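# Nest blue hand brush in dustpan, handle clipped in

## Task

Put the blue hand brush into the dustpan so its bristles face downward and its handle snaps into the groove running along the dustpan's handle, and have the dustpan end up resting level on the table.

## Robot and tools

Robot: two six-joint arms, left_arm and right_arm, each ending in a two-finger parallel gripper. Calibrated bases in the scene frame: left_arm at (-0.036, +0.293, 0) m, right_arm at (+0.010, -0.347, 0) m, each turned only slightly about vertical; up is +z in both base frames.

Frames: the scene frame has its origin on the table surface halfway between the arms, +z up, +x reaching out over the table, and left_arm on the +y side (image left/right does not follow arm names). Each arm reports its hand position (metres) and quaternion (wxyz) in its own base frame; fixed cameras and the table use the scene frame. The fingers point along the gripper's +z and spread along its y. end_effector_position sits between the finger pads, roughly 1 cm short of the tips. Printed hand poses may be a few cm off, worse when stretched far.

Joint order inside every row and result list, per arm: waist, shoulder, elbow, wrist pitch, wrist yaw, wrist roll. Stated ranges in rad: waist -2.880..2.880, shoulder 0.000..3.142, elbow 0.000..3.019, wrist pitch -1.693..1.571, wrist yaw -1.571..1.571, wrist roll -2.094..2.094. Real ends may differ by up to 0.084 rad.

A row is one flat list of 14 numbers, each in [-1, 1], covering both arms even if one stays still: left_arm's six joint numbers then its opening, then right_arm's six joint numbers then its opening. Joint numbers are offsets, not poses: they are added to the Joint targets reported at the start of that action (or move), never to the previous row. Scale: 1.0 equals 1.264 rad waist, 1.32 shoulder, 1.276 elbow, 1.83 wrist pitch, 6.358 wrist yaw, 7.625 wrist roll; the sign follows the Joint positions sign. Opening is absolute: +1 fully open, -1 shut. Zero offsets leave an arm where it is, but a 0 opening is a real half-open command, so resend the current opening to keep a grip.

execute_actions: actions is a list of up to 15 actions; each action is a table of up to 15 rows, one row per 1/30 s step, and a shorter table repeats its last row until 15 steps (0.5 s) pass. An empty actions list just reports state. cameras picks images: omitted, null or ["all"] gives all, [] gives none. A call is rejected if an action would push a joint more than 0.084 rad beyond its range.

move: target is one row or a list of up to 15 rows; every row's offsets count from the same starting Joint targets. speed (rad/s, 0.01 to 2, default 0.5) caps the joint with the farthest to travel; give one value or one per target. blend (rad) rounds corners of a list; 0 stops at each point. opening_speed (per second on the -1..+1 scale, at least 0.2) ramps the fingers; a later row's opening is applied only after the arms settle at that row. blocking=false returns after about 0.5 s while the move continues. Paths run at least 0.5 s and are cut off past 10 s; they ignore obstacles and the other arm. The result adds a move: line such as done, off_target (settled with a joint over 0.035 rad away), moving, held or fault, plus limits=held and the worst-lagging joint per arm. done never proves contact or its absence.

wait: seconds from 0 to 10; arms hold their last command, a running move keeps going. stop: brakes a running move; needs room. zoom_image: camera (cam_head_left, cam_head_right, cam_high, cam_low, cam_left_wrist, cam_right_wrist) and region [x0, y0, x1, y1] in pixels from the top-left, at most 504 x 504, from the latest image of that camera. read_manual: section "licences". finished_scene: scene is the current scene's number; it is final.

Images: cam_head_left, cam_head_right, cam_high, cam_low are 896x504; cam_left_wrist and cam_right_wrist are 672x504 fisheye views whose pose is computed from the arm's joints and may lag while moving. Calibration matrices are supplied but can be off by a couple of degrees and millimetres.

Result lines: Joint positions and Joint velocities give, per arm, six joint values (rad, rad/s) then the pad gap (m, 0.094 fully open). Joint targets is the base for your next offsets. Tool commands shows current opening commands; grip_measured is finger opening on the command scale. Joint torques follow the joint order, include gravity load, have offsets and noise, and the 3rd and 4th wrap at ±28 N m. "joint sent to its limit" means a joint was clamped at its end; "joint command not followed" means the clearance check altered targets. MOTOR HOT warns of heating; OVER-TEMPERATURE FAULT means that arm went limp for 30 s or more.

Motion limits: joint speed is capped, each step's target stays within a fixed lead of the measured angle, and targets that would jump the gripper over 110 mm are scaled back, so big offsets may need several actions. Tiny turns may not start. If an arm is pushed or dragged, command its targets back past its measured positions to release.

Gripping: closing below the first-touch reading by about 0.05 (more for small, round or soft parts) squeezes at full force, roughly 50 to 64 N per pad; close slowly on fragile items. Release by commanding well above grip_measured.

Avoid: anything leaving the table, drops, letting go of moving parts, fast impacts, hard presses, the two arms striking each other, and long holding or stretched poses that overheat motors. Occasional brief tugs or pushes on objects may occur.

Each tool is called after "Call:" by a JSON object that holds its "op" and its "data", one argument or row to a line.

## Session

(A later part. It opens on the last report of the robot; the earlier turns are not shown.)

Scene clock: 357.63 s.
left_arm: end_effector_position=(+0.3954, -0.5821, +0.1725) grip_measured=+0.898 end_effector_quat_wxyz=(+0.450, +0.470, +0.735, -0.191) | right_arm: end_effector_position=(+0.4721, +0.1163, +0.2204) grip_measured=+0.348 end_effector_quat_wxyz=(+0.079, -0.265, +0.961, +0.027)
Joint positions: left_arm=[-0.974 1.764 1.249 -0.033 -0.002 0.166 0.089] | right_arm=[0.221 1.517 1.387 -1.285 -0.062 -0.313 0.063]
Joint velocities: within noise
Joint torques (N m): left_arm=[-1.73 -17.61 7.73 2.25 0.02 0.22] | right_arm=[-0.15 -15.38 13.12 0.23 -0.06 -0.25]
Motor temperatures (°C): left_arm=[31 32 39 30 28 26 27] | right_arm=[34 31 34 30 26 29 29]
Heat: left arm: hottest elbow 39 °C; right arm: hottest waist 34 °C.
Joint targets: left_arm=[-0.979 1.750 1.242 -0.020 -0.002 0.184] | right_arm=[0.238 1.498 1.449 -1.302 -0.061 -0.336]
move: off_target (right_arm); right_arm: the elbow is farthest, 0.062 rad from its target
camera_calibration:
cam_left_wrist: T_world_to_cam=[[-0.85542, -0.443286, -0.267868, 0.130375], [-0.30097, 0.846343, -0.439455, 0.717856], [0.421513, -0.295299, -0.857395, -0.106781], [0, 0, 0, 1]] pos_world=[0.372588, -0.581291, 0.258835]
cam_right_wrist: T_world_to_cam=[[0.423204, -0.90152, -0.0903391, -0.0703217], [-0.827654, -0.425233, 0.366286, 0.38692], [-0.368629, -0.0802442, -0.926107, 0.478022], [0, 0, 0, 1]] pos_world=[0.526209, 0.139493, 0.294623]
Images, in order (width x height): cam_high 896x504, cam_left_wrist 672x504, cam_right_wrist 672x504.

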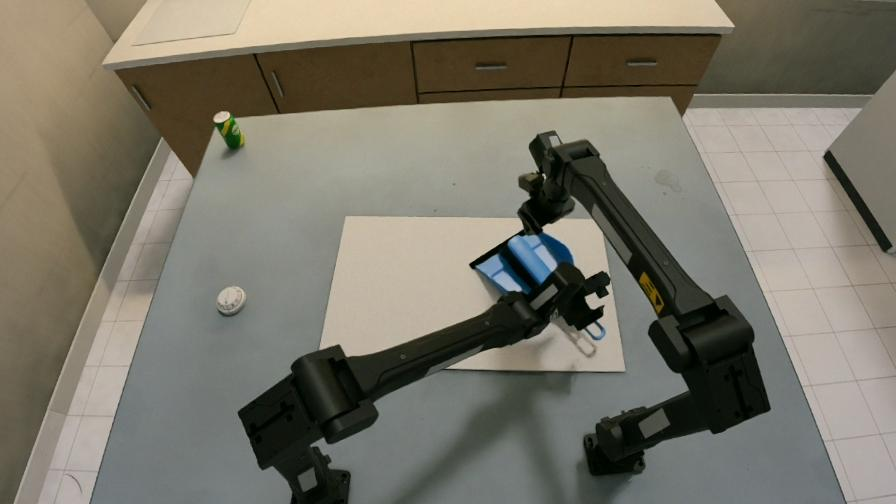

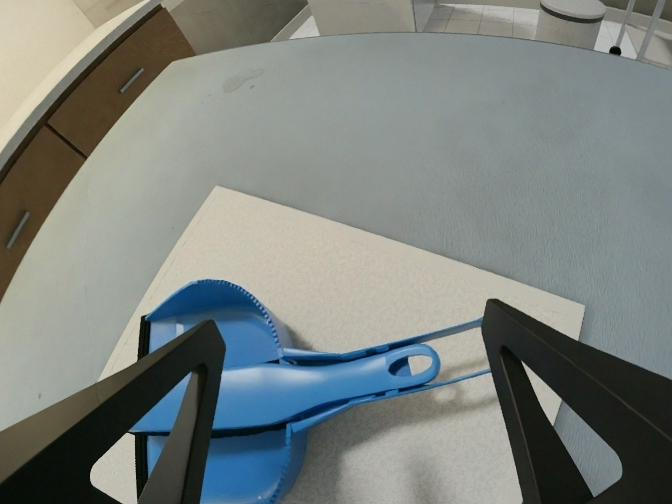

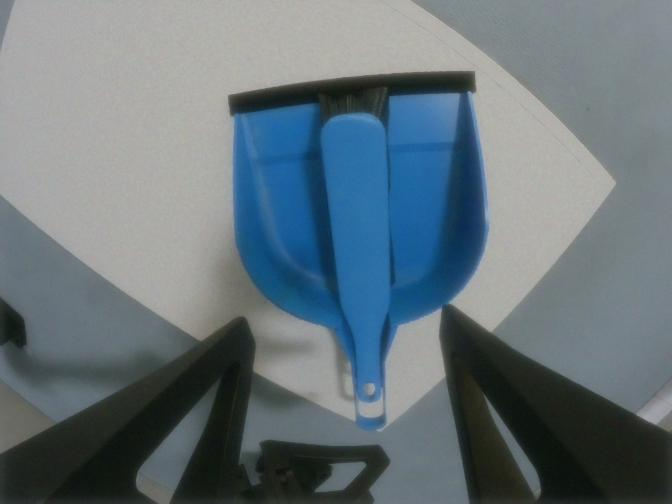

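I'll take a fresh look at the current state before continuing.

Call:
{"op": "execute_actions", "data": {
  "actions": [],
  "cameras": ["cam_left_wrist", "cam_right_wrist", "cam_low"]
}}

Scene clock: 359.80 s.
left_arm: end_effector_position=(+0.3954, -0.5821, +0.1725) grip_measured=+0.898 end_effector_quat_wxyz=(+0.450, +0.470, +0.735, -0.191) | right_arm: end_effector_position=(+0.4721, +0.1163, +0.2204) grip_measured=+0.348 end_effector_quat_wxyz=(+0.079, -0.265, +0.961, +0.027)
Joint positions: left_arm=[-0.974 1.764 1.249 -0.033 -0.002 0.166 0.089] | right_arm=[0.221 1.517 1.387 -1.285 -0.062 -0.313 0.063]
Joint velocities: within noise
Joint torques (N m): left_arm=[-1.73 -17.61 7.73 2.25 0.02 0.22] | right_arm=[-0.21 -15.62 13 0.21 -0.06 -0.25]
Motor temperatures (°C): left_arm=[31 32 39 30 28 26 27] | right_arm=[34 31 34 30 26 29 29]
Heat: left arm: hottest elbow 39 °C; right arm: hottest waist 34 °C.
Joint targets: left_arm=[-0.979 1.750 1.242 -0.020 -0.002 0.185] | right_arm=[0.238 1.498 1.449 -1.302 -0.061 -0.336]
Tool commands: left_gripper/opening=+0.9 right_gripper/opening=+0.35
camera_calibration:
cam_left_wrist: T_world_to_cam=[[-0.855436, -0.443067, -0.268179, 0.130563], [-0.300684, 0.846483, -0.439381, 0.717811], [0.421684, -0.295225, -0.857336, -0.106816], [0, 0, 0, 1]] pos_world=[0.372565, -0.581302, 0.258829]
cam_right_wrist: T_world_to_cam=[[0.423204, -0.90152, -0.0903391, -0.0703217], [-0.827654, -0.425233, 0.366286, 0.38692], [-0.368629, -0.0802442, -0.926107, 0.478022], [0, 0, 0, 1]] pos_world=[0.526209, 0.139493, 0.294623]
Images, in order (width x height): cam_low 896x504, cam_left_wrist 672x504, cam_right_wrist 672x504.

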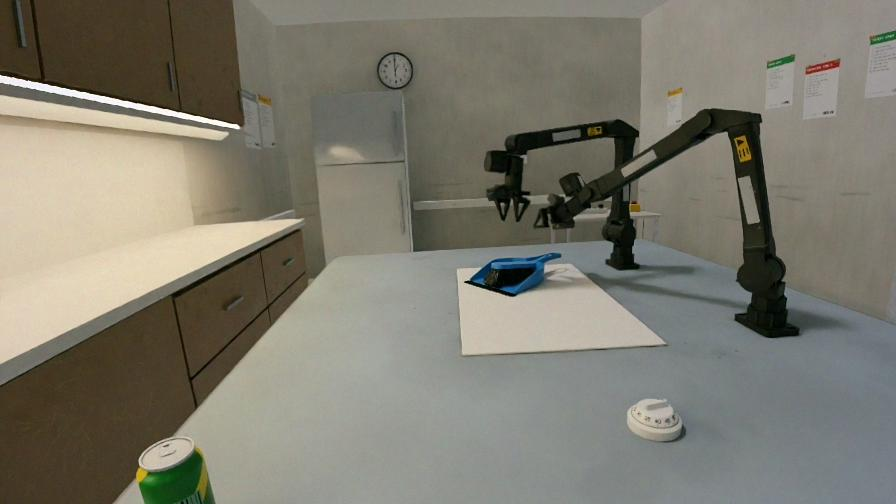

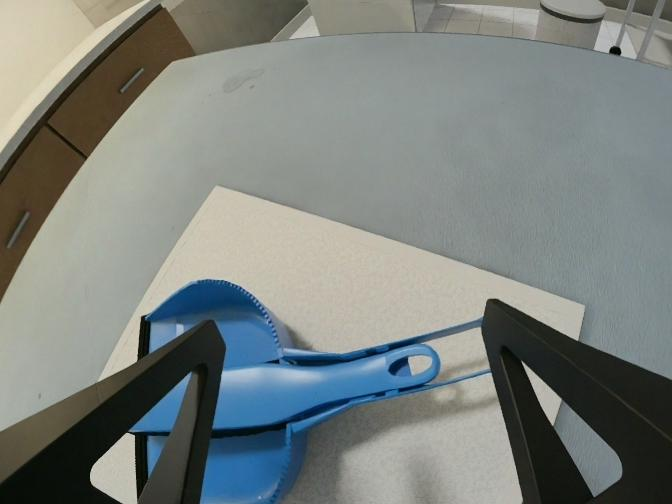

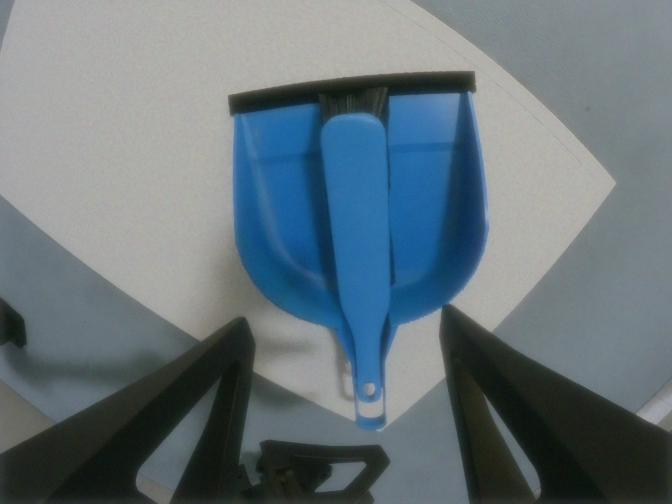

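Call:
{"op": "zoom_image", "data": {
  "camera": "cam_right_wrist",
  "region": [310, 270, 430, 440]
}}

Call:
{"op": "zoom_image", "data": {
  "camera": "cam_left_wrist",
  "region": [270, 310, 500, 450]
}}

Call:
{"op": "zoom_image", "data": {
  "camera": "cam_low",
  "region": [450, 235, 600, 310]
}}

Scaled by 2.965 from the camera's 672x504 image, which has a finer 960x720 frame.

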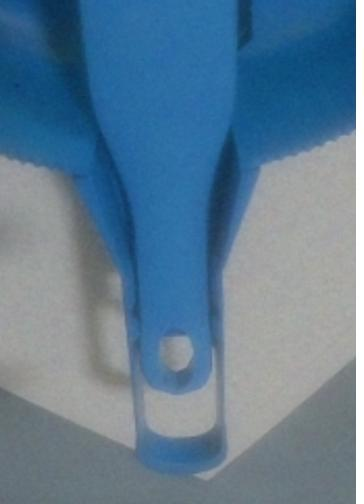

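Scaled by 2.191 from the camera's 672x504 image, which has a finer 960x720 frame.

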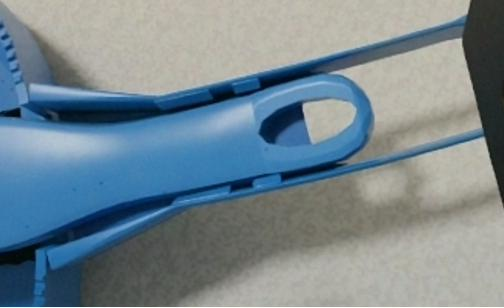

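Scaled by 3.360 from the camera's 896x504 image, which has a finer 1280x720 frame.

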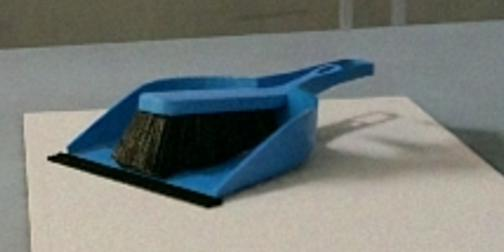

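Call:
{"op": "move", "data": {
  "target": [0, 0.1015, -0.2829, 0.3874, 0, 0, 0.9, 0, 0, 0, 0, 0, 0, 0.35],
  "speed": 0.5,
  "cameras": ["cam_left_wrist", "cam_right_wrist"]
}}

Scene clock: 364.80 s.
left_arm: end_effector_position=(+0.3618, -0.5326, +0.0825) grip_measured=+0.898 end_effector_quat_wxyz=(+0.542, +0.435, +0.680, -0.231) | right_arm: end_effector_position=(+0.4721, +0.1163, +0.2204) grip_measured=+0.348 end_effector_quat_wxyz=(+0.079, -0.265, +0.961, +0.027)
Joint positions: left_arm=[-0.974 1.861 0.886 0.665 -0.002 0.166 0.089] | right_arm=[0.221 1.517 1.387 -1.285 -0.062 -0.313 0.063]
Joint velocities: within noise
Joint torques (N m): left_arm=[-1.73 -12.98 5.5 2.74 0.01 0.22] | right_arm=[-0.21 -15.56 13 0.21 -0.05 -0.25]
Motor temperatures (°C): left_arm=[31 32 39 30 28 26 27] | right_arm=[34 31 35 30 26 29 29]
Heat: left arm: hottest elbow 39 °C; right arm: hottest elbow 35 °C.
Joint targets: left_arm=[-0.979 1.884 0.881 0.689 -0.002 0.185] | right_arm=[0.238 1.498 1.449 -1.302 -0.061 -0.336]
move: off_target (right_arm); right_arm: the elbow is farthest, 0.062 rad from its target
camera_calibration:
cam_left_wrist: T_world_to_cam=[[-0.817987, -0.498187, -0.287589, 0.0582948], [-0.228463, 0.740185, -0.6324, 0.55949], [0.527923, -0.451591, -0.719279, -0.288301], [0, 0, 0, 1]] pos_world=[0.327708, -0.515279, 0.163218]
cam_right_wrist: T_world_to_cam=[[0.423204, -0.90152, -0.0903391, -0.0703217], [-0.827654, -0.425233, 0.366286, 0.38692], [-0.368629, -0.0802442, -0.926107, 0.478022], [0, 0, 0, 1]] pos_world=[0.526209, 0.139493, 0.294623]
Images, in order (width x height): cam_left_wrist 672x504, cam_right_wrist 672x504.

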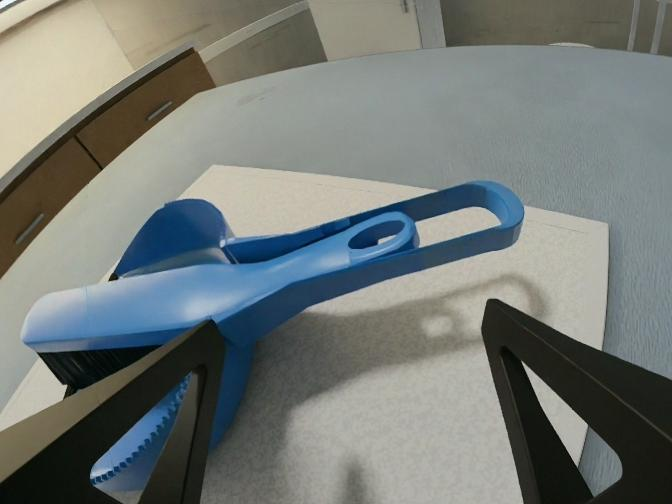

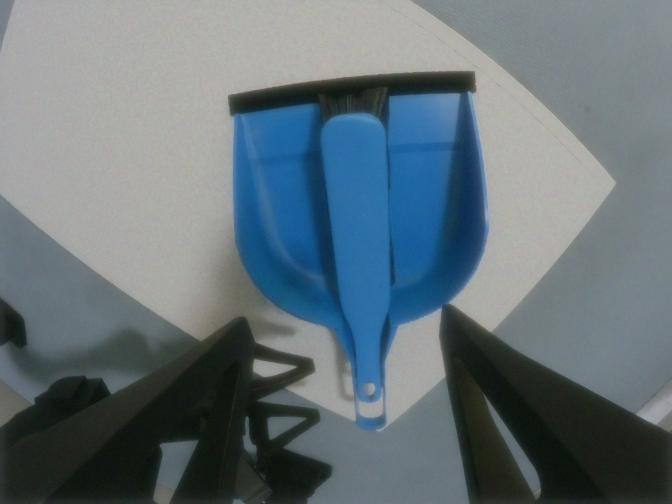

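Call:
{"op": "zoom_image", "data": {
  "camera": "cam_left_wrist",
  "region": [210, 170, 540, 340]
}}

Call:
{"op": "zoom_image", "data": {
  "camera": "cam_left_wrist",
  "region": [300, 190, 430, 290]
}}

Scaled by 1.527 from the camera's 672x504 image, which has a finer 960x720 frame.

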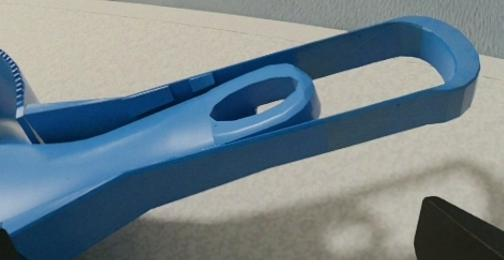

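Scaled by 3.877 from the camera's 672x504 image, which has a finer 960x720 frame.

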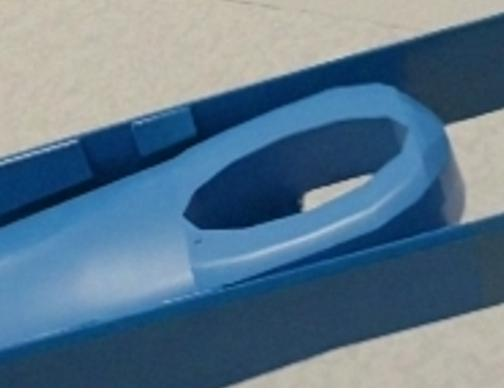

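Call:
{"op": "zoom_image", "data": {
  "camera": "cam_left_wrist",
  "region": [322, 198, 382, 243]
}}

Call:
{"op": "zoom_image", "data": {
  "camera": "cam_left_wrist",
  "region": [330, 230, 390, 275]
}}

Call:
{"op": "zoom_image", "data": {
  "camera": "cam_left_wrist",
  "region": [385, 180, 445, 270]
}}

Scaled by 8.400 from the camera's 672x504 image, which has a finer 960x720 frame.

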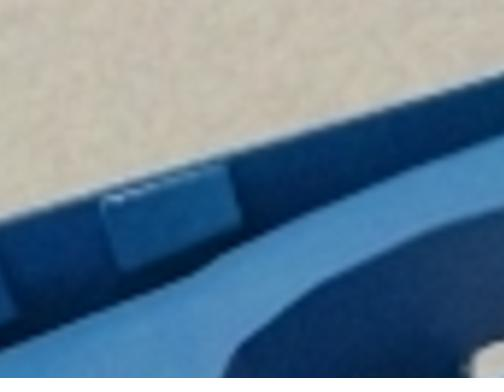

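Scaled by 8.400 from the camera's 672x504 image, which has a finer 960x720 frame.

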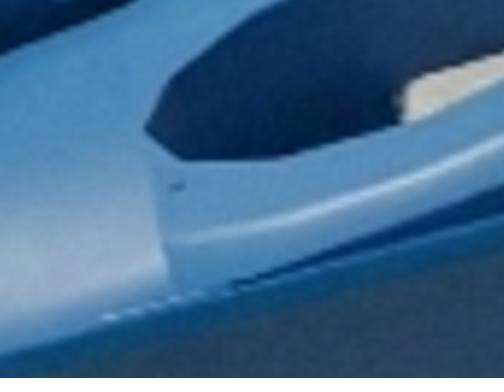

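Scaled by 5.600 from the camera's 672x504 image, which has a finer 960x720 frame.

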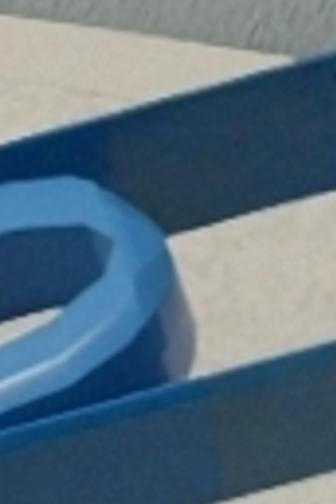

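Call:
{"op": "move", "data": {
  "target": [
    [-0.0103, 0.0311, -0.1654, 0.3290, 0.0003, 0.1672, 0.2, 0, 0, 0, 0, 0, 0, 0.35],
    [-0.0688, 0.1083, -0.1536, 0.3754, 0.0003, 0.1672, 0.2, 0, 0, 0, 0, 0, 0, 0.35]
  ],
  "speed": 0.7,
  "opening_speed": 0.6,
  "blend": [0.05, 0],
  "cameras": ["cam_left_wrist", "cam_right_wrist"]
}}

Scene clock: 390.60 s.
left_arm: end_effector_position=(+0.2814, -0.5099, +0.0774) grip_measured=+0.202 end_effector_quat_wxyz=(+0.702, +0.664, +0.219, +0.133) | right_arm: end_effector_position=(+0.4721, +0.1163, +0.2204) grip_measured=+0.348 end_effector_quat_wxyz=(+0.079, -0.265, +0.961, +0.027)
Joint positions: left_arm=[-1.066 2.014 0.683 1.352 -0.001 1.439 0.056] | right_arm=[0.221 1.517 1.387 -1.285 -0.062 -0.313 0.063]
Joint velocities: within noise
Joint torques (N m): left_arm=[-1.96 -12.51 3.22 2.73 0.02 0.18] | right_arm=[-0.26 -15.56 12.98 0.2 -0.06 -0.25]
Motor temperatures (°C): left_arm=[31 31 38 30 28 26 27] | right_arm=[34 32 38 30 26 29 29]
Heat: left arm: hottest elbow 38 °C; right arm: hottest elbow 38 °C.
Joint targets: left_arm=[-1.066 2.027 0.685 1.376 0.000 1.459] | right_arm=[0.238 1.498 1.449 -1.302 -0.061 -0.336]
move: off_target (right_arm); right_arm: the elbow is farthest, 0.062 rad from its target
camera_calibration:
cam_left_wrist: T_world_to_cam=[[0.0250369, -0.0563434, -0.998097, 0.0453975], [0.503282, 0.863367, -0.0361131, 0.33181], [0.863759, -0.50142, 0.0499726, -0.418776], [0, 0, 0, 1]] pos_world=[0.193591, -0.493899, 0.0782211]
cam_right_wrist: T_world_to_cam=[[0.423204, -0.90152, -0.0903391, -0.0703217], [-0.827654, -0.425233, 0.366286, 0.38692], [-0.368629, -0.0802442, -0.926107, 0.478022], [0, 0, 0, 1]] pos_world=[0.526209, 0.139493, 0.294623]
Images, in order (width x height): cam_left_wrist 672x504, cam_right_wrist 672x504.

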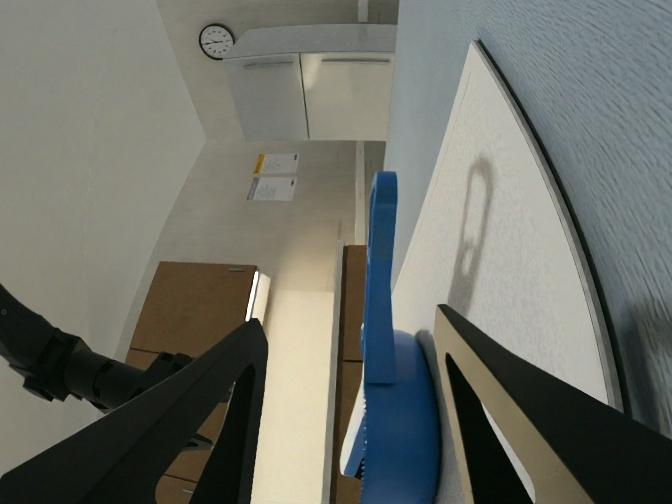

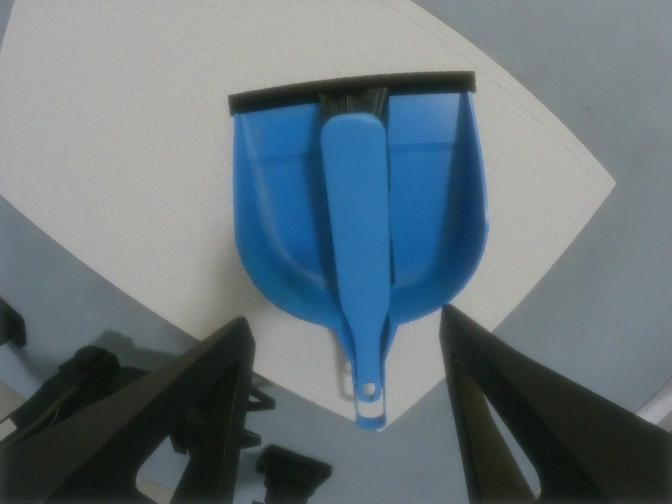

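Call:
{"op": "zoom_image", "data": {
  "camera": "cam_left_wrist",
  "region": [320, 150, 460, 400]
}}

Scaled by 2.016 from the camera's 672x504 image, which has a finer 960x720 frame.

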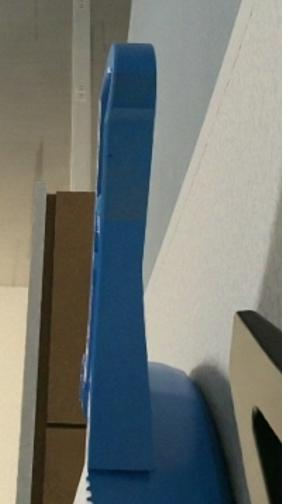

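Call:
{"op": "move", "data": {
  "target": [0.0166, 0.0462, 0.1536, -0.0721, 0, 0, 0.2, 0, 0, 0, 0, 0, 0, 0.35],
  "speed": 0.4,
  "cameras": ["cam_left_wrist", "cam_low"]
}}

Scene clock: 393.17 s.
left_arm: end_effector_position=(+0.3094, -0.5585, +0.0864) grip_measured=+0.202 end_effector_quat_wxyz=(+0.711, +0.655, +0.217, +0.135) | right_arm: end_effector_position=(+0.4721, +0.1163, +0.2204) grip_measured=+0.348 end_effector_quat_wxyz=(+0.079, -0.265, +0.961, +0.027)
Joint positions: left_arm=[-1.065 2.059 0.844 1.261 -0.001 1.439 0.056] | right_arm=[0.221 1.517 1.387 -1.285 -0.062 -0.313 0.063]
Joint velocities: within noise
Joint torques (N m): left_arm=[-0.73 -13.04 6.89 1.17 0.02 0.17] | right_arm=[-0.21 -15.56 12.98 0.2 -0.06 -0.25]
Motor temperatures (°C): left_arm=[31 31 38 30 28 26 27] | right_arm=[33 32 38 30 26 29 29]
Heat: left arm: hottest elbow 38 °C; right arm: hottest elbow 38 °C.
Joint targets: left_arm=[-1.045 2.088 0.881 1.244 0.000 1.459] | right_arm=[0.238 1.498 1.449 -1.302 -0.061 -0.336]
move: off_target (left_arm, right_arm); left_arm: the elbow is farthest, 0.037 rad from its target; right_arm: the elbow is farthest, 0.062 rad from its target
camera_calibration:
cam_left_wrist: T_world_to_cam=[[0.0380771, -0.078095, -0.996219, 0.0346392], [0.502484, 0.863227, -0.0484639, 0.361238], [0.863748, -0.498738, 0.0721107, -0.468136], [0, 0, 0, 1]] pos_world=[0.221516, -0.542602, 0.0857728]
Images, in order (width x height): cam_low 896x504, cam_left_wrist 672x504.

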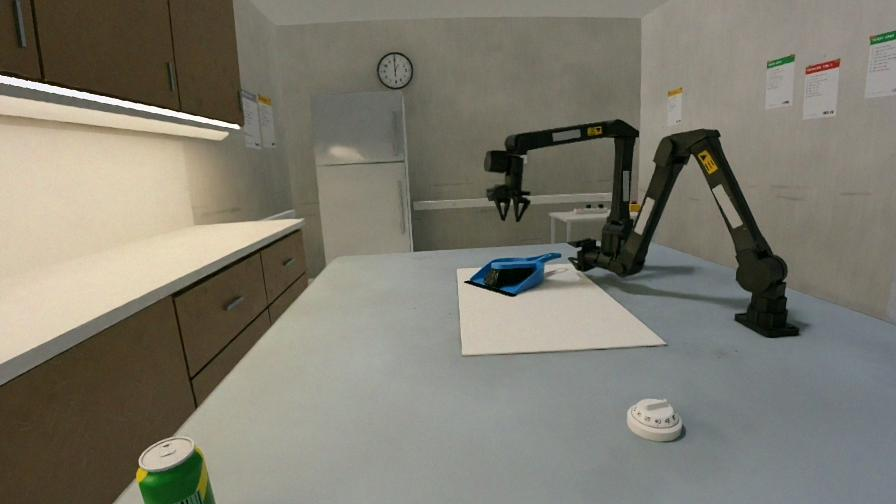

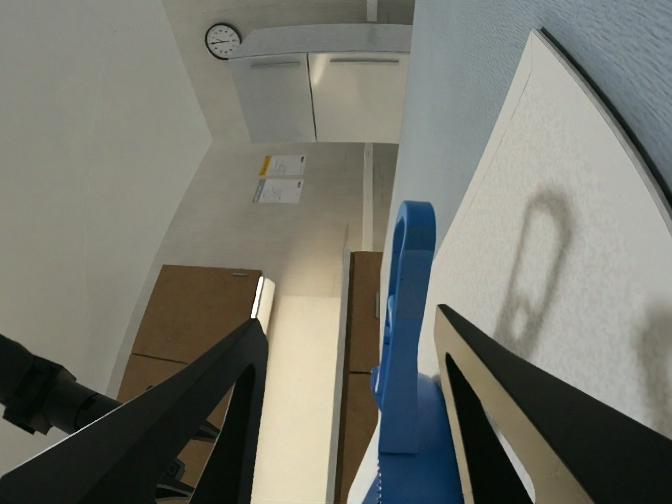

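Call:
{"op": "zoom_image", "data": {
  "camera": "cam_left_wrist",
  "region": [350, 190, 460, 470]
}}

Call:
{"op": "zoom_image", "data": {
  "camera": "cam_left_wrist",
  "region": [365, 270, 435, 410]
}}

Scaled by 1.800 from the camera's 672x504 image, which has a finer 960x720 frame.

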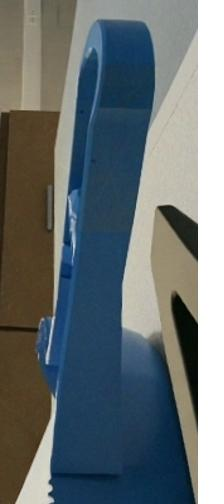

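Scaled by 3.600 from the camera's 672x504 image, which has a finer 960x720 frame.

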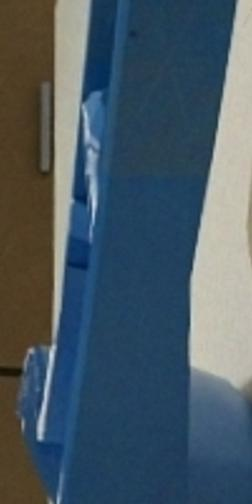

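Call:
{"op": "zoom_image", "data": {
  "camera": "cam_left_wrist",
  "region": [375, 290, 405, 350]
}}

Call:
{"op": "zoom_image", "data": {
  "camera": "cam_left_wrist",
  "region": [365, 350, 405, 410]
}}

Scaled by 8.400 from the camera's 672x504 image, which has a finer 960x720 frame.

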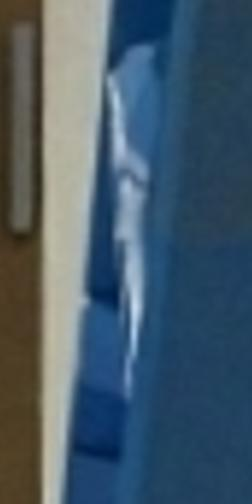

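Scaled by 8.400 from the camera's 672x504 image, which has a finer 960x720 frame.

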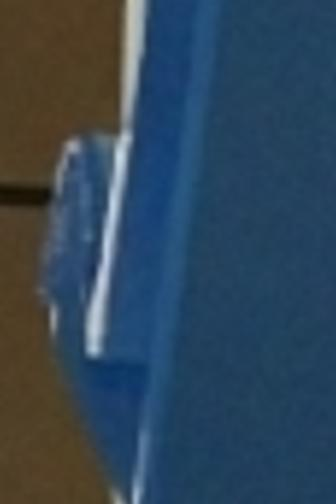

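Call:
{"op": "execute_actions", "data": {
  "actions": [],
  "cameras": ["cam_right_wrist"]
}}

Call:
{"op": "zoom_image", "data": {
  "camera": "cam_right_wrist",
  "region": [340, 350, 400, 440]
}}

Scene clock: 397.83 s.
left_arm: end_effector_position=(+0.3094, -0.5585, +0.0864) grip_measured=+0.202 end_effector_quat_wxyz=(+0.711, +0.655, +0.217, +0.135) | right_arm: end_effector_position=(+0.4721, +0.1163, +0.2204) grip_measured=+0.348 end_effector_quat_wxyz=(+0.079, -0.265, +0.961, +0.027)
Joint positions: left_arm=[-1.065 2.059 0.844 1.261 -0.001 1.439 0.056] | right_arm=[0.221 1.517 1.387 -1.285 -0.062 -0.313 0.063]
Joint velocities: within noise
Joint torques (N m): left_arm=[-0.79 -13.04 6.89 1.14 0.02 0.17] | right_arm=[-0.21 -15.68 13 0.2 -0.06 -0.25]
Motor temperatures (°C): left_arm=[31 31 38 30 28 26 27] | right_arm=[33 32 38 30 26 29 29]
Heat: left arm: hottest elbow 38 °C; right arm: hottest elbow 38 °C.
Joint targets: left_arm=[-1.045 2.088 0.881 1.244 0.000 1.459] | right_arm=[0.238 1.498 1.449 -1.302 -0.061 -0.336]
Tool commands: left_gripper/opening=+0.2 right_gripper/opening=+0.35
camera_calibration:
cam_right_wrist: T_world_to_cam=[[0.423204, -0.90152, -0.0903391, -0.0703217], [-0.827654, -0.425233, 0.366286, 0.38692], [-0.368629, -0.0802442, -0.926107, 0.478022], [0, 0, 0, 1]] pos_world=[0.526209, 0.139493, 0.294623]
Images, in order (width x height): cam_right_wrist 672x504.

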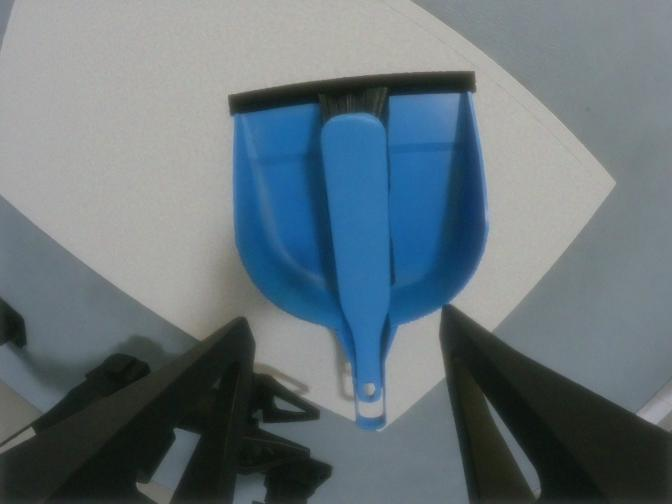

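Scaled by 5.600 from the camera's 672x504 image, which has a finer 960x720 frame.

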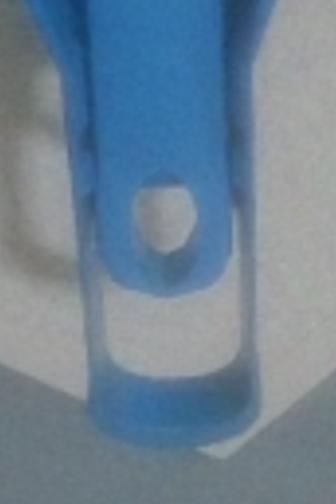

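Call:
{"op": "move", "data": {
  "target": [
    [0, 0.0568, 0.1646, -0.0770, 0, 0, 0.2, 0, 0, 0, 0, 0, 0, 0.35],
    [0, 0.0924, 0.1991, -0.0956, 0, 0, 0.2, 0, 0, 0, 0, 0, 0, 0.35]
  ],
  "speed": 0.3,
  "blend": [0.03, 0],
  "cameras": ["cam_left_wrist", "cam_right_wrist"]
}}

Scene clock: 407.93 s.
left_arm: end_effector_position=(+0.3475, -0.6273, +0.0606) grip_measured=+0.202 end_effector_quat_wxyz=(+0.693, +0.673, +0.223, +0.132) | right_arm: end_effector_position=(+0.4721, +0.1163, +0.2204) grip_measured=+0.348 end_effector_quat_wxyz=(+0.079, -0.265, +0.961, +0.027)
Joint positions: left_arm=[-1.065 2.183 1.091 1.086 -0.001 1.439 0.056] | right_arm=[0.221 1.517 1.387 -1.285 -0.062 -0.313 0.063]
Joint velocities: within noise
Joint torques (N m): left_arm=[-0.73 -15.91 8.39 1.2 0.03 0.17] | right_arm=[-0.21 -15.62 12.98 0.21 -0.06 -0.25]
Motor temperatures (°C): left_arm=[31 31 38 30 28 26 27] | right_arm=[33 32 39 30 26 29 29]
Heat: left arm: hottest elbow 38 °C; right arm: hottest elbow 39 °C.
Joint targets: left_arm=[-1.045 2.210 1.135 1.069 0.000 1.459] | right_arm=[0.238 1.498 1.449 -1.302 -0.061 -0.336]
move: off_target (left_arm, right_arm); blend cut to 0.0235 rad at target 1; left_arm: the elbow is farthest, 0.044 rad from its target; right_arm: the elbow is farthest, 0.062 rad from its target
camera_calibration:
cam_left_wrist: T_world_to_cam=[[0.0125424, -0.0320434, -0.999408, 0.0401039], [0.50159, 0.86484, -0.0214339, 0.399931], [0.865015, -0.501024, 0.0269198, -0.532737], [0, 0, 0, 1]] pos_world=[0.259721, -0.611505, 0.0629934]
cam_right_wrist: T_world_to_cam=[[0.423204, -0.90152, -0.0903391, -0.0703217], [-0.827654, -0.425233, 0.366286, 0.38692], [-0.368629, -0.0802442, -0.926107, 0.478022], [0, 0, 0, 1]] pos_world=[0.526209, 0.139493, 0.294623]
Images, in order (width x height): cam_left_wrist 672x504, cam_right_wrist 672x504.

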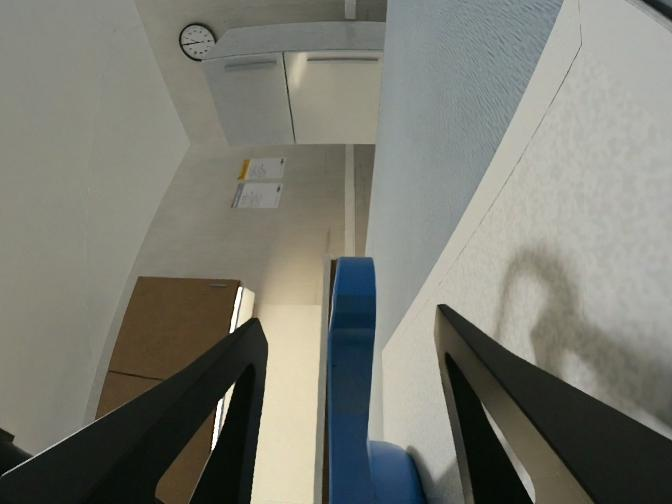

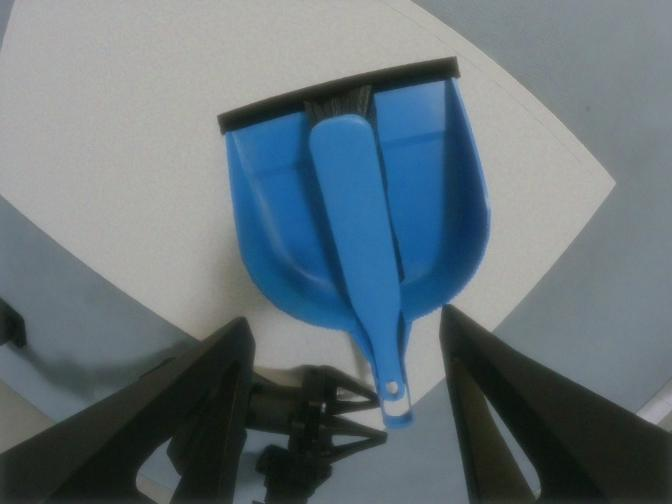

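Call:
{"op": "zoom_image", "data": {
  "camera": "cam_right_wrist",
  "region": [330, 300, 450, 460]
}}

Call:
{"op": "zoom_image", "data": {
  "camera": "cam_left_wrist",
  "region": [250, 230, 450, 504]
}}

Scaled by 3.150 from the camera's 672x504 image, which has a finer 960x720 frame.

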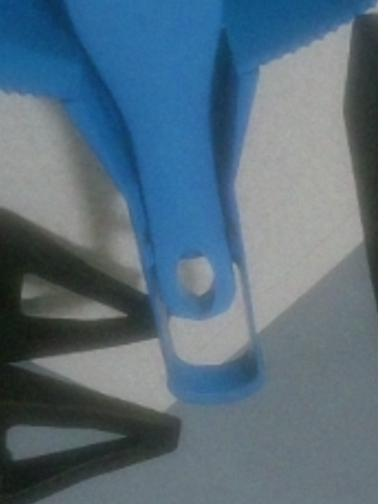

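Scaled by 1.839 from the camera's 672x504 image, which has a finer 960x720 frame.

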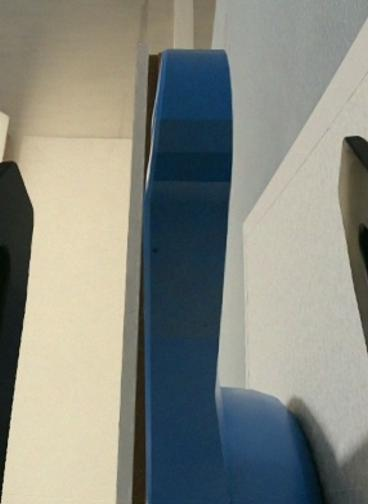

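Call:
{"op": "move", "data": {
  "target": [0.0134, 0.025, 0.0752, -0.0311, 0, 0, 0.2, 0, 0, 0, 0, 0, 0, 0.35],
  "speed": 0.12,
  "cameras": ["cam_left_wrist", "cam_right_wrist"]
}}

Scene clock: 415.77 s.
left_arm: end_effector_position=(+0.3738, -0.6463, +0.0689) grip_measured=+0.202 end_effector_quat_wxyz=(+0.695, +0.667, +0.228, +0.139) | right_arm: end_effector_position=(+0.4721, +0.1163, +0.2204) grip_measured=+0.348 end_effector_quat_wxyz=(+0.079, -0.265, +0.961, +0.027)
Joint positions: left_arm=[-1.046 2.209 1.185 1.03 -0.001 1.439 0.056] | right_arm=[0.221 1.517 1.387 -1.285 -0.062 -0.313 0.063]
Joint velocities: within noise
Joint torques (N m): left_arm=[-0.79 -16.44 9.09 1.18 0.03 0.17] | right_arm=[-0.26 -15.62 13 0.21 -0.06 -0.25]
Motor temperatures (°C): left_arm=[31 31 38 30 28 26 27] | right_arm=[33 32 39 30 26 29 29]
Heat: left arm: hottest elbow 38 °C; right arm: hottest elbow 39 °C.
Joint targets: left_arm=[-1.028 2.243 1.231 1.012 0.000 1.459] | right_arm=[0.238 1.498 1.449 -1.302 -0.061 -0.336]
move: off_target (left_arm, right_arm); left_arm: the elbow is farthest, 0.046 rad from its target; right_arm: the elbow is farthest, 0.062 rad from its target
camera_calibration:
cam_left_wrist: T_world_to_cam=[[0.0188453, -0.0416814, -0.998953, 0.0387786], [0.485725, 0.873685, -0.0272913, 0.415406], [0.873908, -0.484702, 0.0367106, -0.558605], [0, 0, 0, 1]] pos_world=[0.285666, -0.632075, 0.0705817]
cam_right_wrist: T_world_to_cam=[[0.423204, -0.90152, -0.0903391, -0.0703217], [-0.827654, -0.425233, 0.366286, 0.38692], [-0.368629, -0.0802442, -0.926107, 0.478022], [0, 0, 0, 1]] pos_world=[0.526209, 0.139493, 0.294623]
Images, in order (width x height): cam_left_wrist 672x504, cam_right_wrist 672x504.

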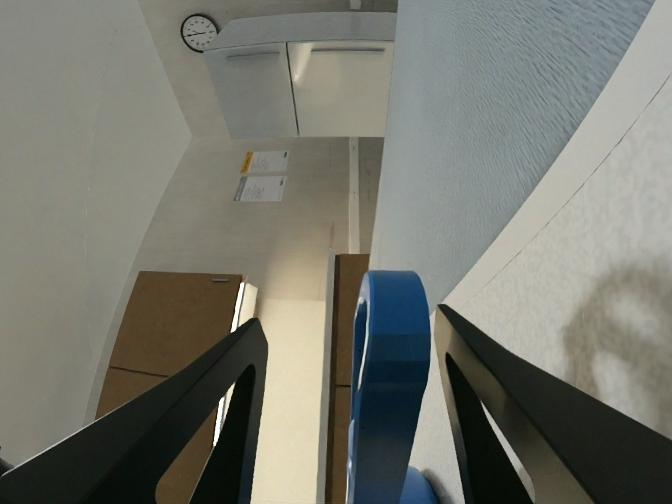

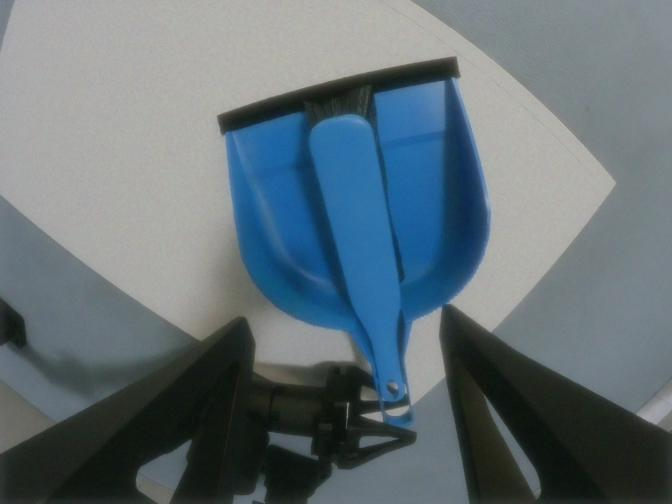

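I'll check the current state before continuing.

Call:
{"op": "execute_actions", "data": {
  "actions": [],
  "cameras": ["cam_left_wrist", "cam_right_wrist"]
}}

Scene clock: 417.73 s.
left_arm: end_effector_position=(+0.3738, -0.6463, +0.0688) grip_measured=+0.202 end_effector_quat_wxyz=(+0.695, +0.668, +0.228, +0.139) | right_arm: end_effector_position=(+0.4721, +0.1163, +0.2204) grip_measured=+0.348 end_effector_quat_wxyz=(+0.079, -0.265, +0.961, +0.027)
Joint positions: left_arm=[-1.046 2.209 1.185 1.029 -0.001 1.439 0.056] | right_arm=[0.221 1.517 1.387 -1.285 -0.062 -0.313 0.063]
Joint velocities: within noise
Joint torques (N m): left_arm=[-0.79 -16.38 9.09 1.16 0.03 0.17] | right_arm=[-0.26 -15.56 12.98 0.21 -0.06 -0.25]
Motor temperatures (°C): left_arm=[31 31 38 30 28 26 27] | right_arm=[33 32 39 30 26 29 29]
Heat: left arm: hottest elbow 38 °C; right arm: hottest elbow 39 °C.
Joint targets: left_arm=[-1.028 2.243 1.231 1.012 0.000 1.459] | right_arm=[0.238 1.498 1.449 -1.302 -0.061 -0.336]
Tool commands: left_gripper/opening=+0.2 right_gripper/opening=+0.35
camera_calibration:
cam_left_wrist: T_world_to_cam=[[0.0186544, -0.0413515, -0.998971, 0.0389705], [0.48572, 0.873694, -0.0270957, 0.415398], [0.873915, -0.484714, 0.0363835, -0.55859], [0, 0, 0, 1]] pos_world=[0.285667, -0.632076, 0.0705094]
cam_right_wrist: T_world_to_cam=[[0.423204, -0.90152, -0.0903391, -0.0703217], [-0.827654, -0.425233, 0.366286, 0.38692], [-0.368629, -0.0802442, -0.926107, 0.478022], [0, 0, 0, 1]] pos_world=[0.526209, 0.139493, 0.294623]
Images, in order (width x height): cam_left_wrist 672x504, cam_right_wrist 672x504.

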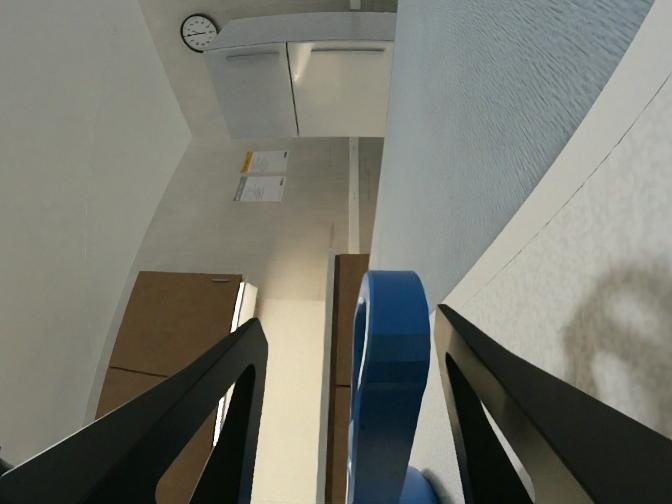

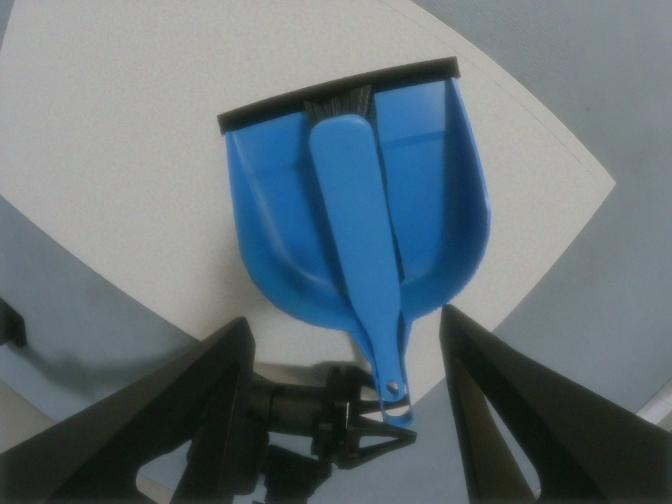

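Call:
{"op": "zoom_image", "data": {
  "camera": "cam_left_wrist",
  "region": [236, 244, 506, 504]
}}

Call:
{"op": "zoom_image", "data": {
  "camera": "cam_right_wrist",
  "region": [280, 330, 480, 480]
}}

Scaled by 1.867 from the camera's 672x504 image, which has a finer 960x720 frame.

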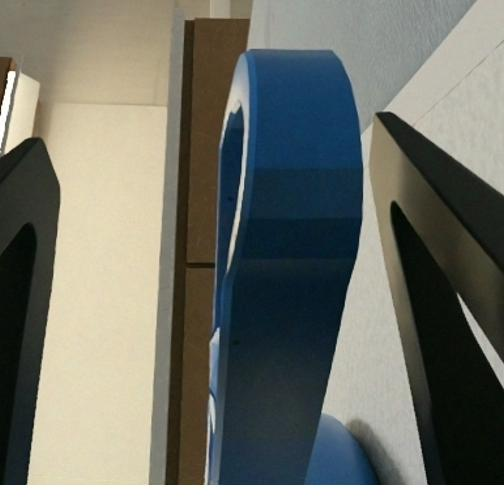

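Scaled by 2.520 from the camera's 672x504 image, which has a finer 960x720 frame.

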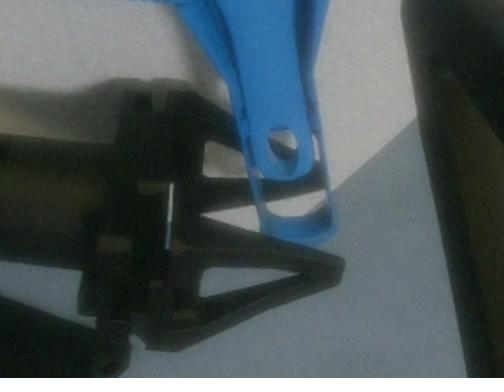

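Call:
{"op": "move", "data": {
  "target": [0, 0.0106, 0.002, 0, 0, 0, 0.2, 0, 0, 0, 0, 0, 0, 0.35],
  "speed": 0.05,
  "cameras": ["cam_left_wrist", "cam_low"]
}}

Scene clock: 423.93 s.
left_arm: end_effector_position=(+0.3733, -0.6454, +0.0577) grip_measured=+0.202 end_effector_quat_wxyz=(+0.690, +0.673, +0.229, +0.138) | right_arm: end_effector_position=(+0.4721, +0.1163, +0.2204) grip_measured=+0.348 end_effector_quat_wxyz=(+0.079, -0.265, +0.961, +0.027)
Joint positions: left_arm=[-1.046 2.225 1.185 1.029 -0.001 1.439 0.056] | right_arm=[0.221 1.517 1.387 -1.285 -0.062 -0.313 0.063]
Joint velocities: within noise
Joint torques (N m): left_arm=[-0.79 -16.56 9.17 1.17 0.03 0.17] | right_arm=[-0.21 -15.62 12.98 0.2 -0.06 -0.25]
Motor temperatures (°C): left_arm=[31 31 39 30 28 26 27] | right_arm=[33 32 40 30 26 29 29]
Heat: left arm: hottest elbow 39 °C; right arm: hottest elbow 40 °C.
Joint targets: left_arm=[-1.028 2.257 1.234 1.012 0.000 1.459] | right_arm=[0.238 1.498 1.449 -1.302 -0.061 -0.336]
move: off_target (left_arm, right_arm); left_arm: the elbow is farthest, 0.049 rad from its target; right_arm: the elbow is farthest, 0.062 rad from its target
camera_calibration:
cam_left_wrist: T_world_to_cam=[[0.0109757, -0.0280848, -0.999545, 0.0393815], [0.485542, 0.874002, -0.0192258, 0.414378], [0.874145, -0.48511, 0.0232291, -0.556883], [0, 0, 0, 1]] pos_world=[0.285166, -0.631211, 0.0602662]
Images, in order (width x height): cam_low 896x504, cam_left_wrist 672x504.

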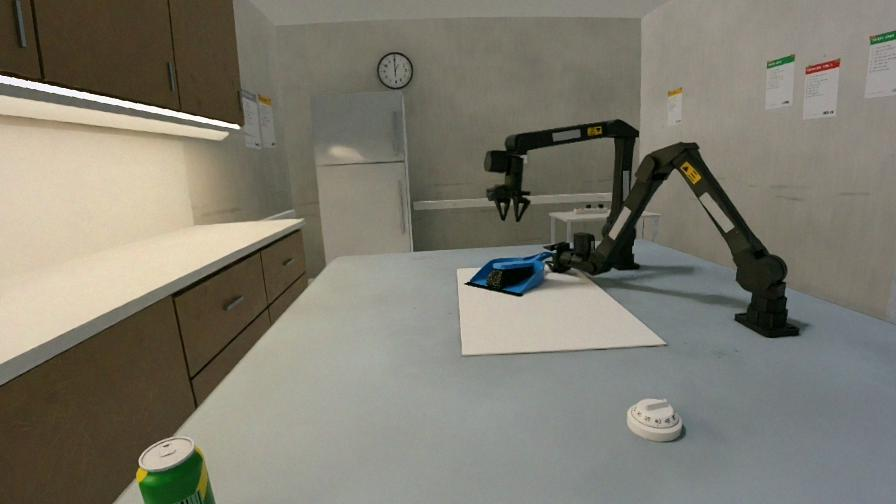

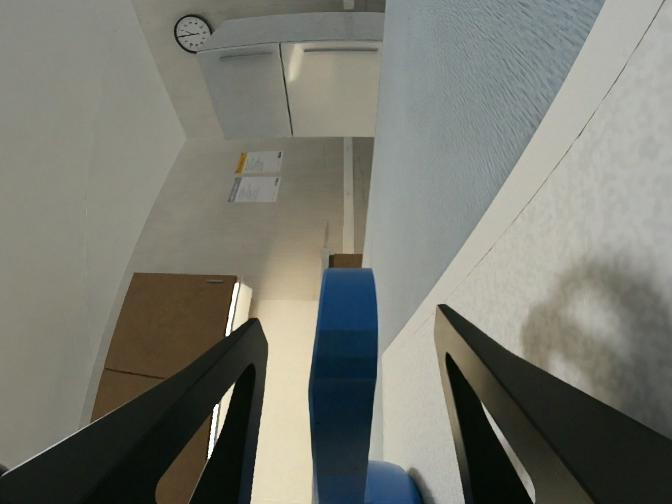

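Call:
{"op": "move", "data": {
  "target": [0, 0, 0, 0, 0, 0, -0.55, 0, 0, 0, 0, 0, 0, 0.35],
  "speed": 0.05,
  "opening_speed": 0.3,
  "cameras": ["cam_left_wrist", "cam_right_wrist"]
}}

Scene clock: 427.37 s.
left_arm: end_effector_position=(+0.3733, -0.6454, +0.0577) grip_measured=-0.547 end_effector_quat_wxyz=(+0.690, +0.673, +0.229, +0.138) | right_arm: end_effector_position=(+0.4721, +0.1163, +0.2204) grip_measured=+0.348 end_effector_quat_wxyz=(+0.079, -0.265, +0.961, +0.027)
Joint positions: left_arm=[-1.046 2.225 1.185 1.029 -0.001 1.439 0.021] | right_arm=[0.221 1.517 1.387 -1.285 -0.062 -0.313 0.063]
Joint velocities: within noise
Joint torques (N m): left_arm=[-0.85 -16.56 9.18 1.16 0.03 0.17] | right_arm=[-0.21 -15.62 13 0.21 -0.06 -0.25]
Motor temperatures (°C): left_arm=[31 31 39 30 28 26 27] | right_arm=[33 32 40 30 26 29 29]
Heat: left arm: hottest elbow 39 °C; right arm: hottest elbow 40 °C.
Joint targets: left_arm=[-1.028 2.257 1.234 1.012 0.000 1.459] | right_arm=[0.238 1.498 1.449 -1.302 -0.061 -0.336]
move: off_target (left_arm, right_arm); left_arm: the elbow is farthest, 0.049 rad from its target; right_arm: the elbow is farthest, 0.062 rad from its target
camera_calibration:
cam_left_wrist: T_world_to_cam=[[0.0109757, -0.0280848, -0.999545, 0.0393815], [0.485542, 0.874002, -0.0192258, 0.414378], [0.874145, -0.48511, 0.0232291, -0.556883], [0, 0, 0, 1]] pos_world=[0.285166, -0.631211, 0.0602662]
cam_right_wrist: T_world_to_cam=[[0.423204, -0.90152, -0.0903391, -0.0703217], [-0.827654, -0.425233, 0.366286, 0.38692], [-0.368629, -0.0802442, -0.926107, 0.478022], [0, 0, 0, 1]] pos_world=[0.526209, 0.139493, 0.294623]
Images, in order (width x height): cam_left_wrist 672x504, cam_right_wrist 672x504.

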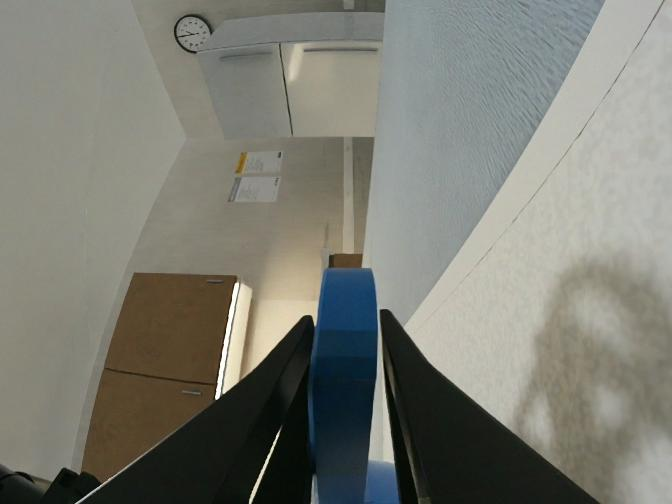

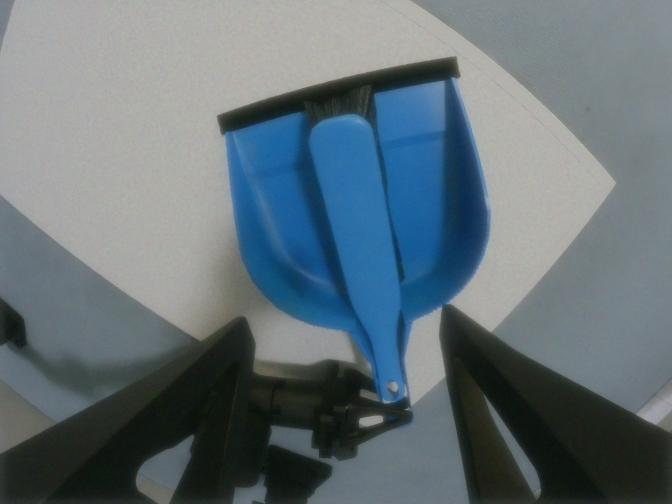

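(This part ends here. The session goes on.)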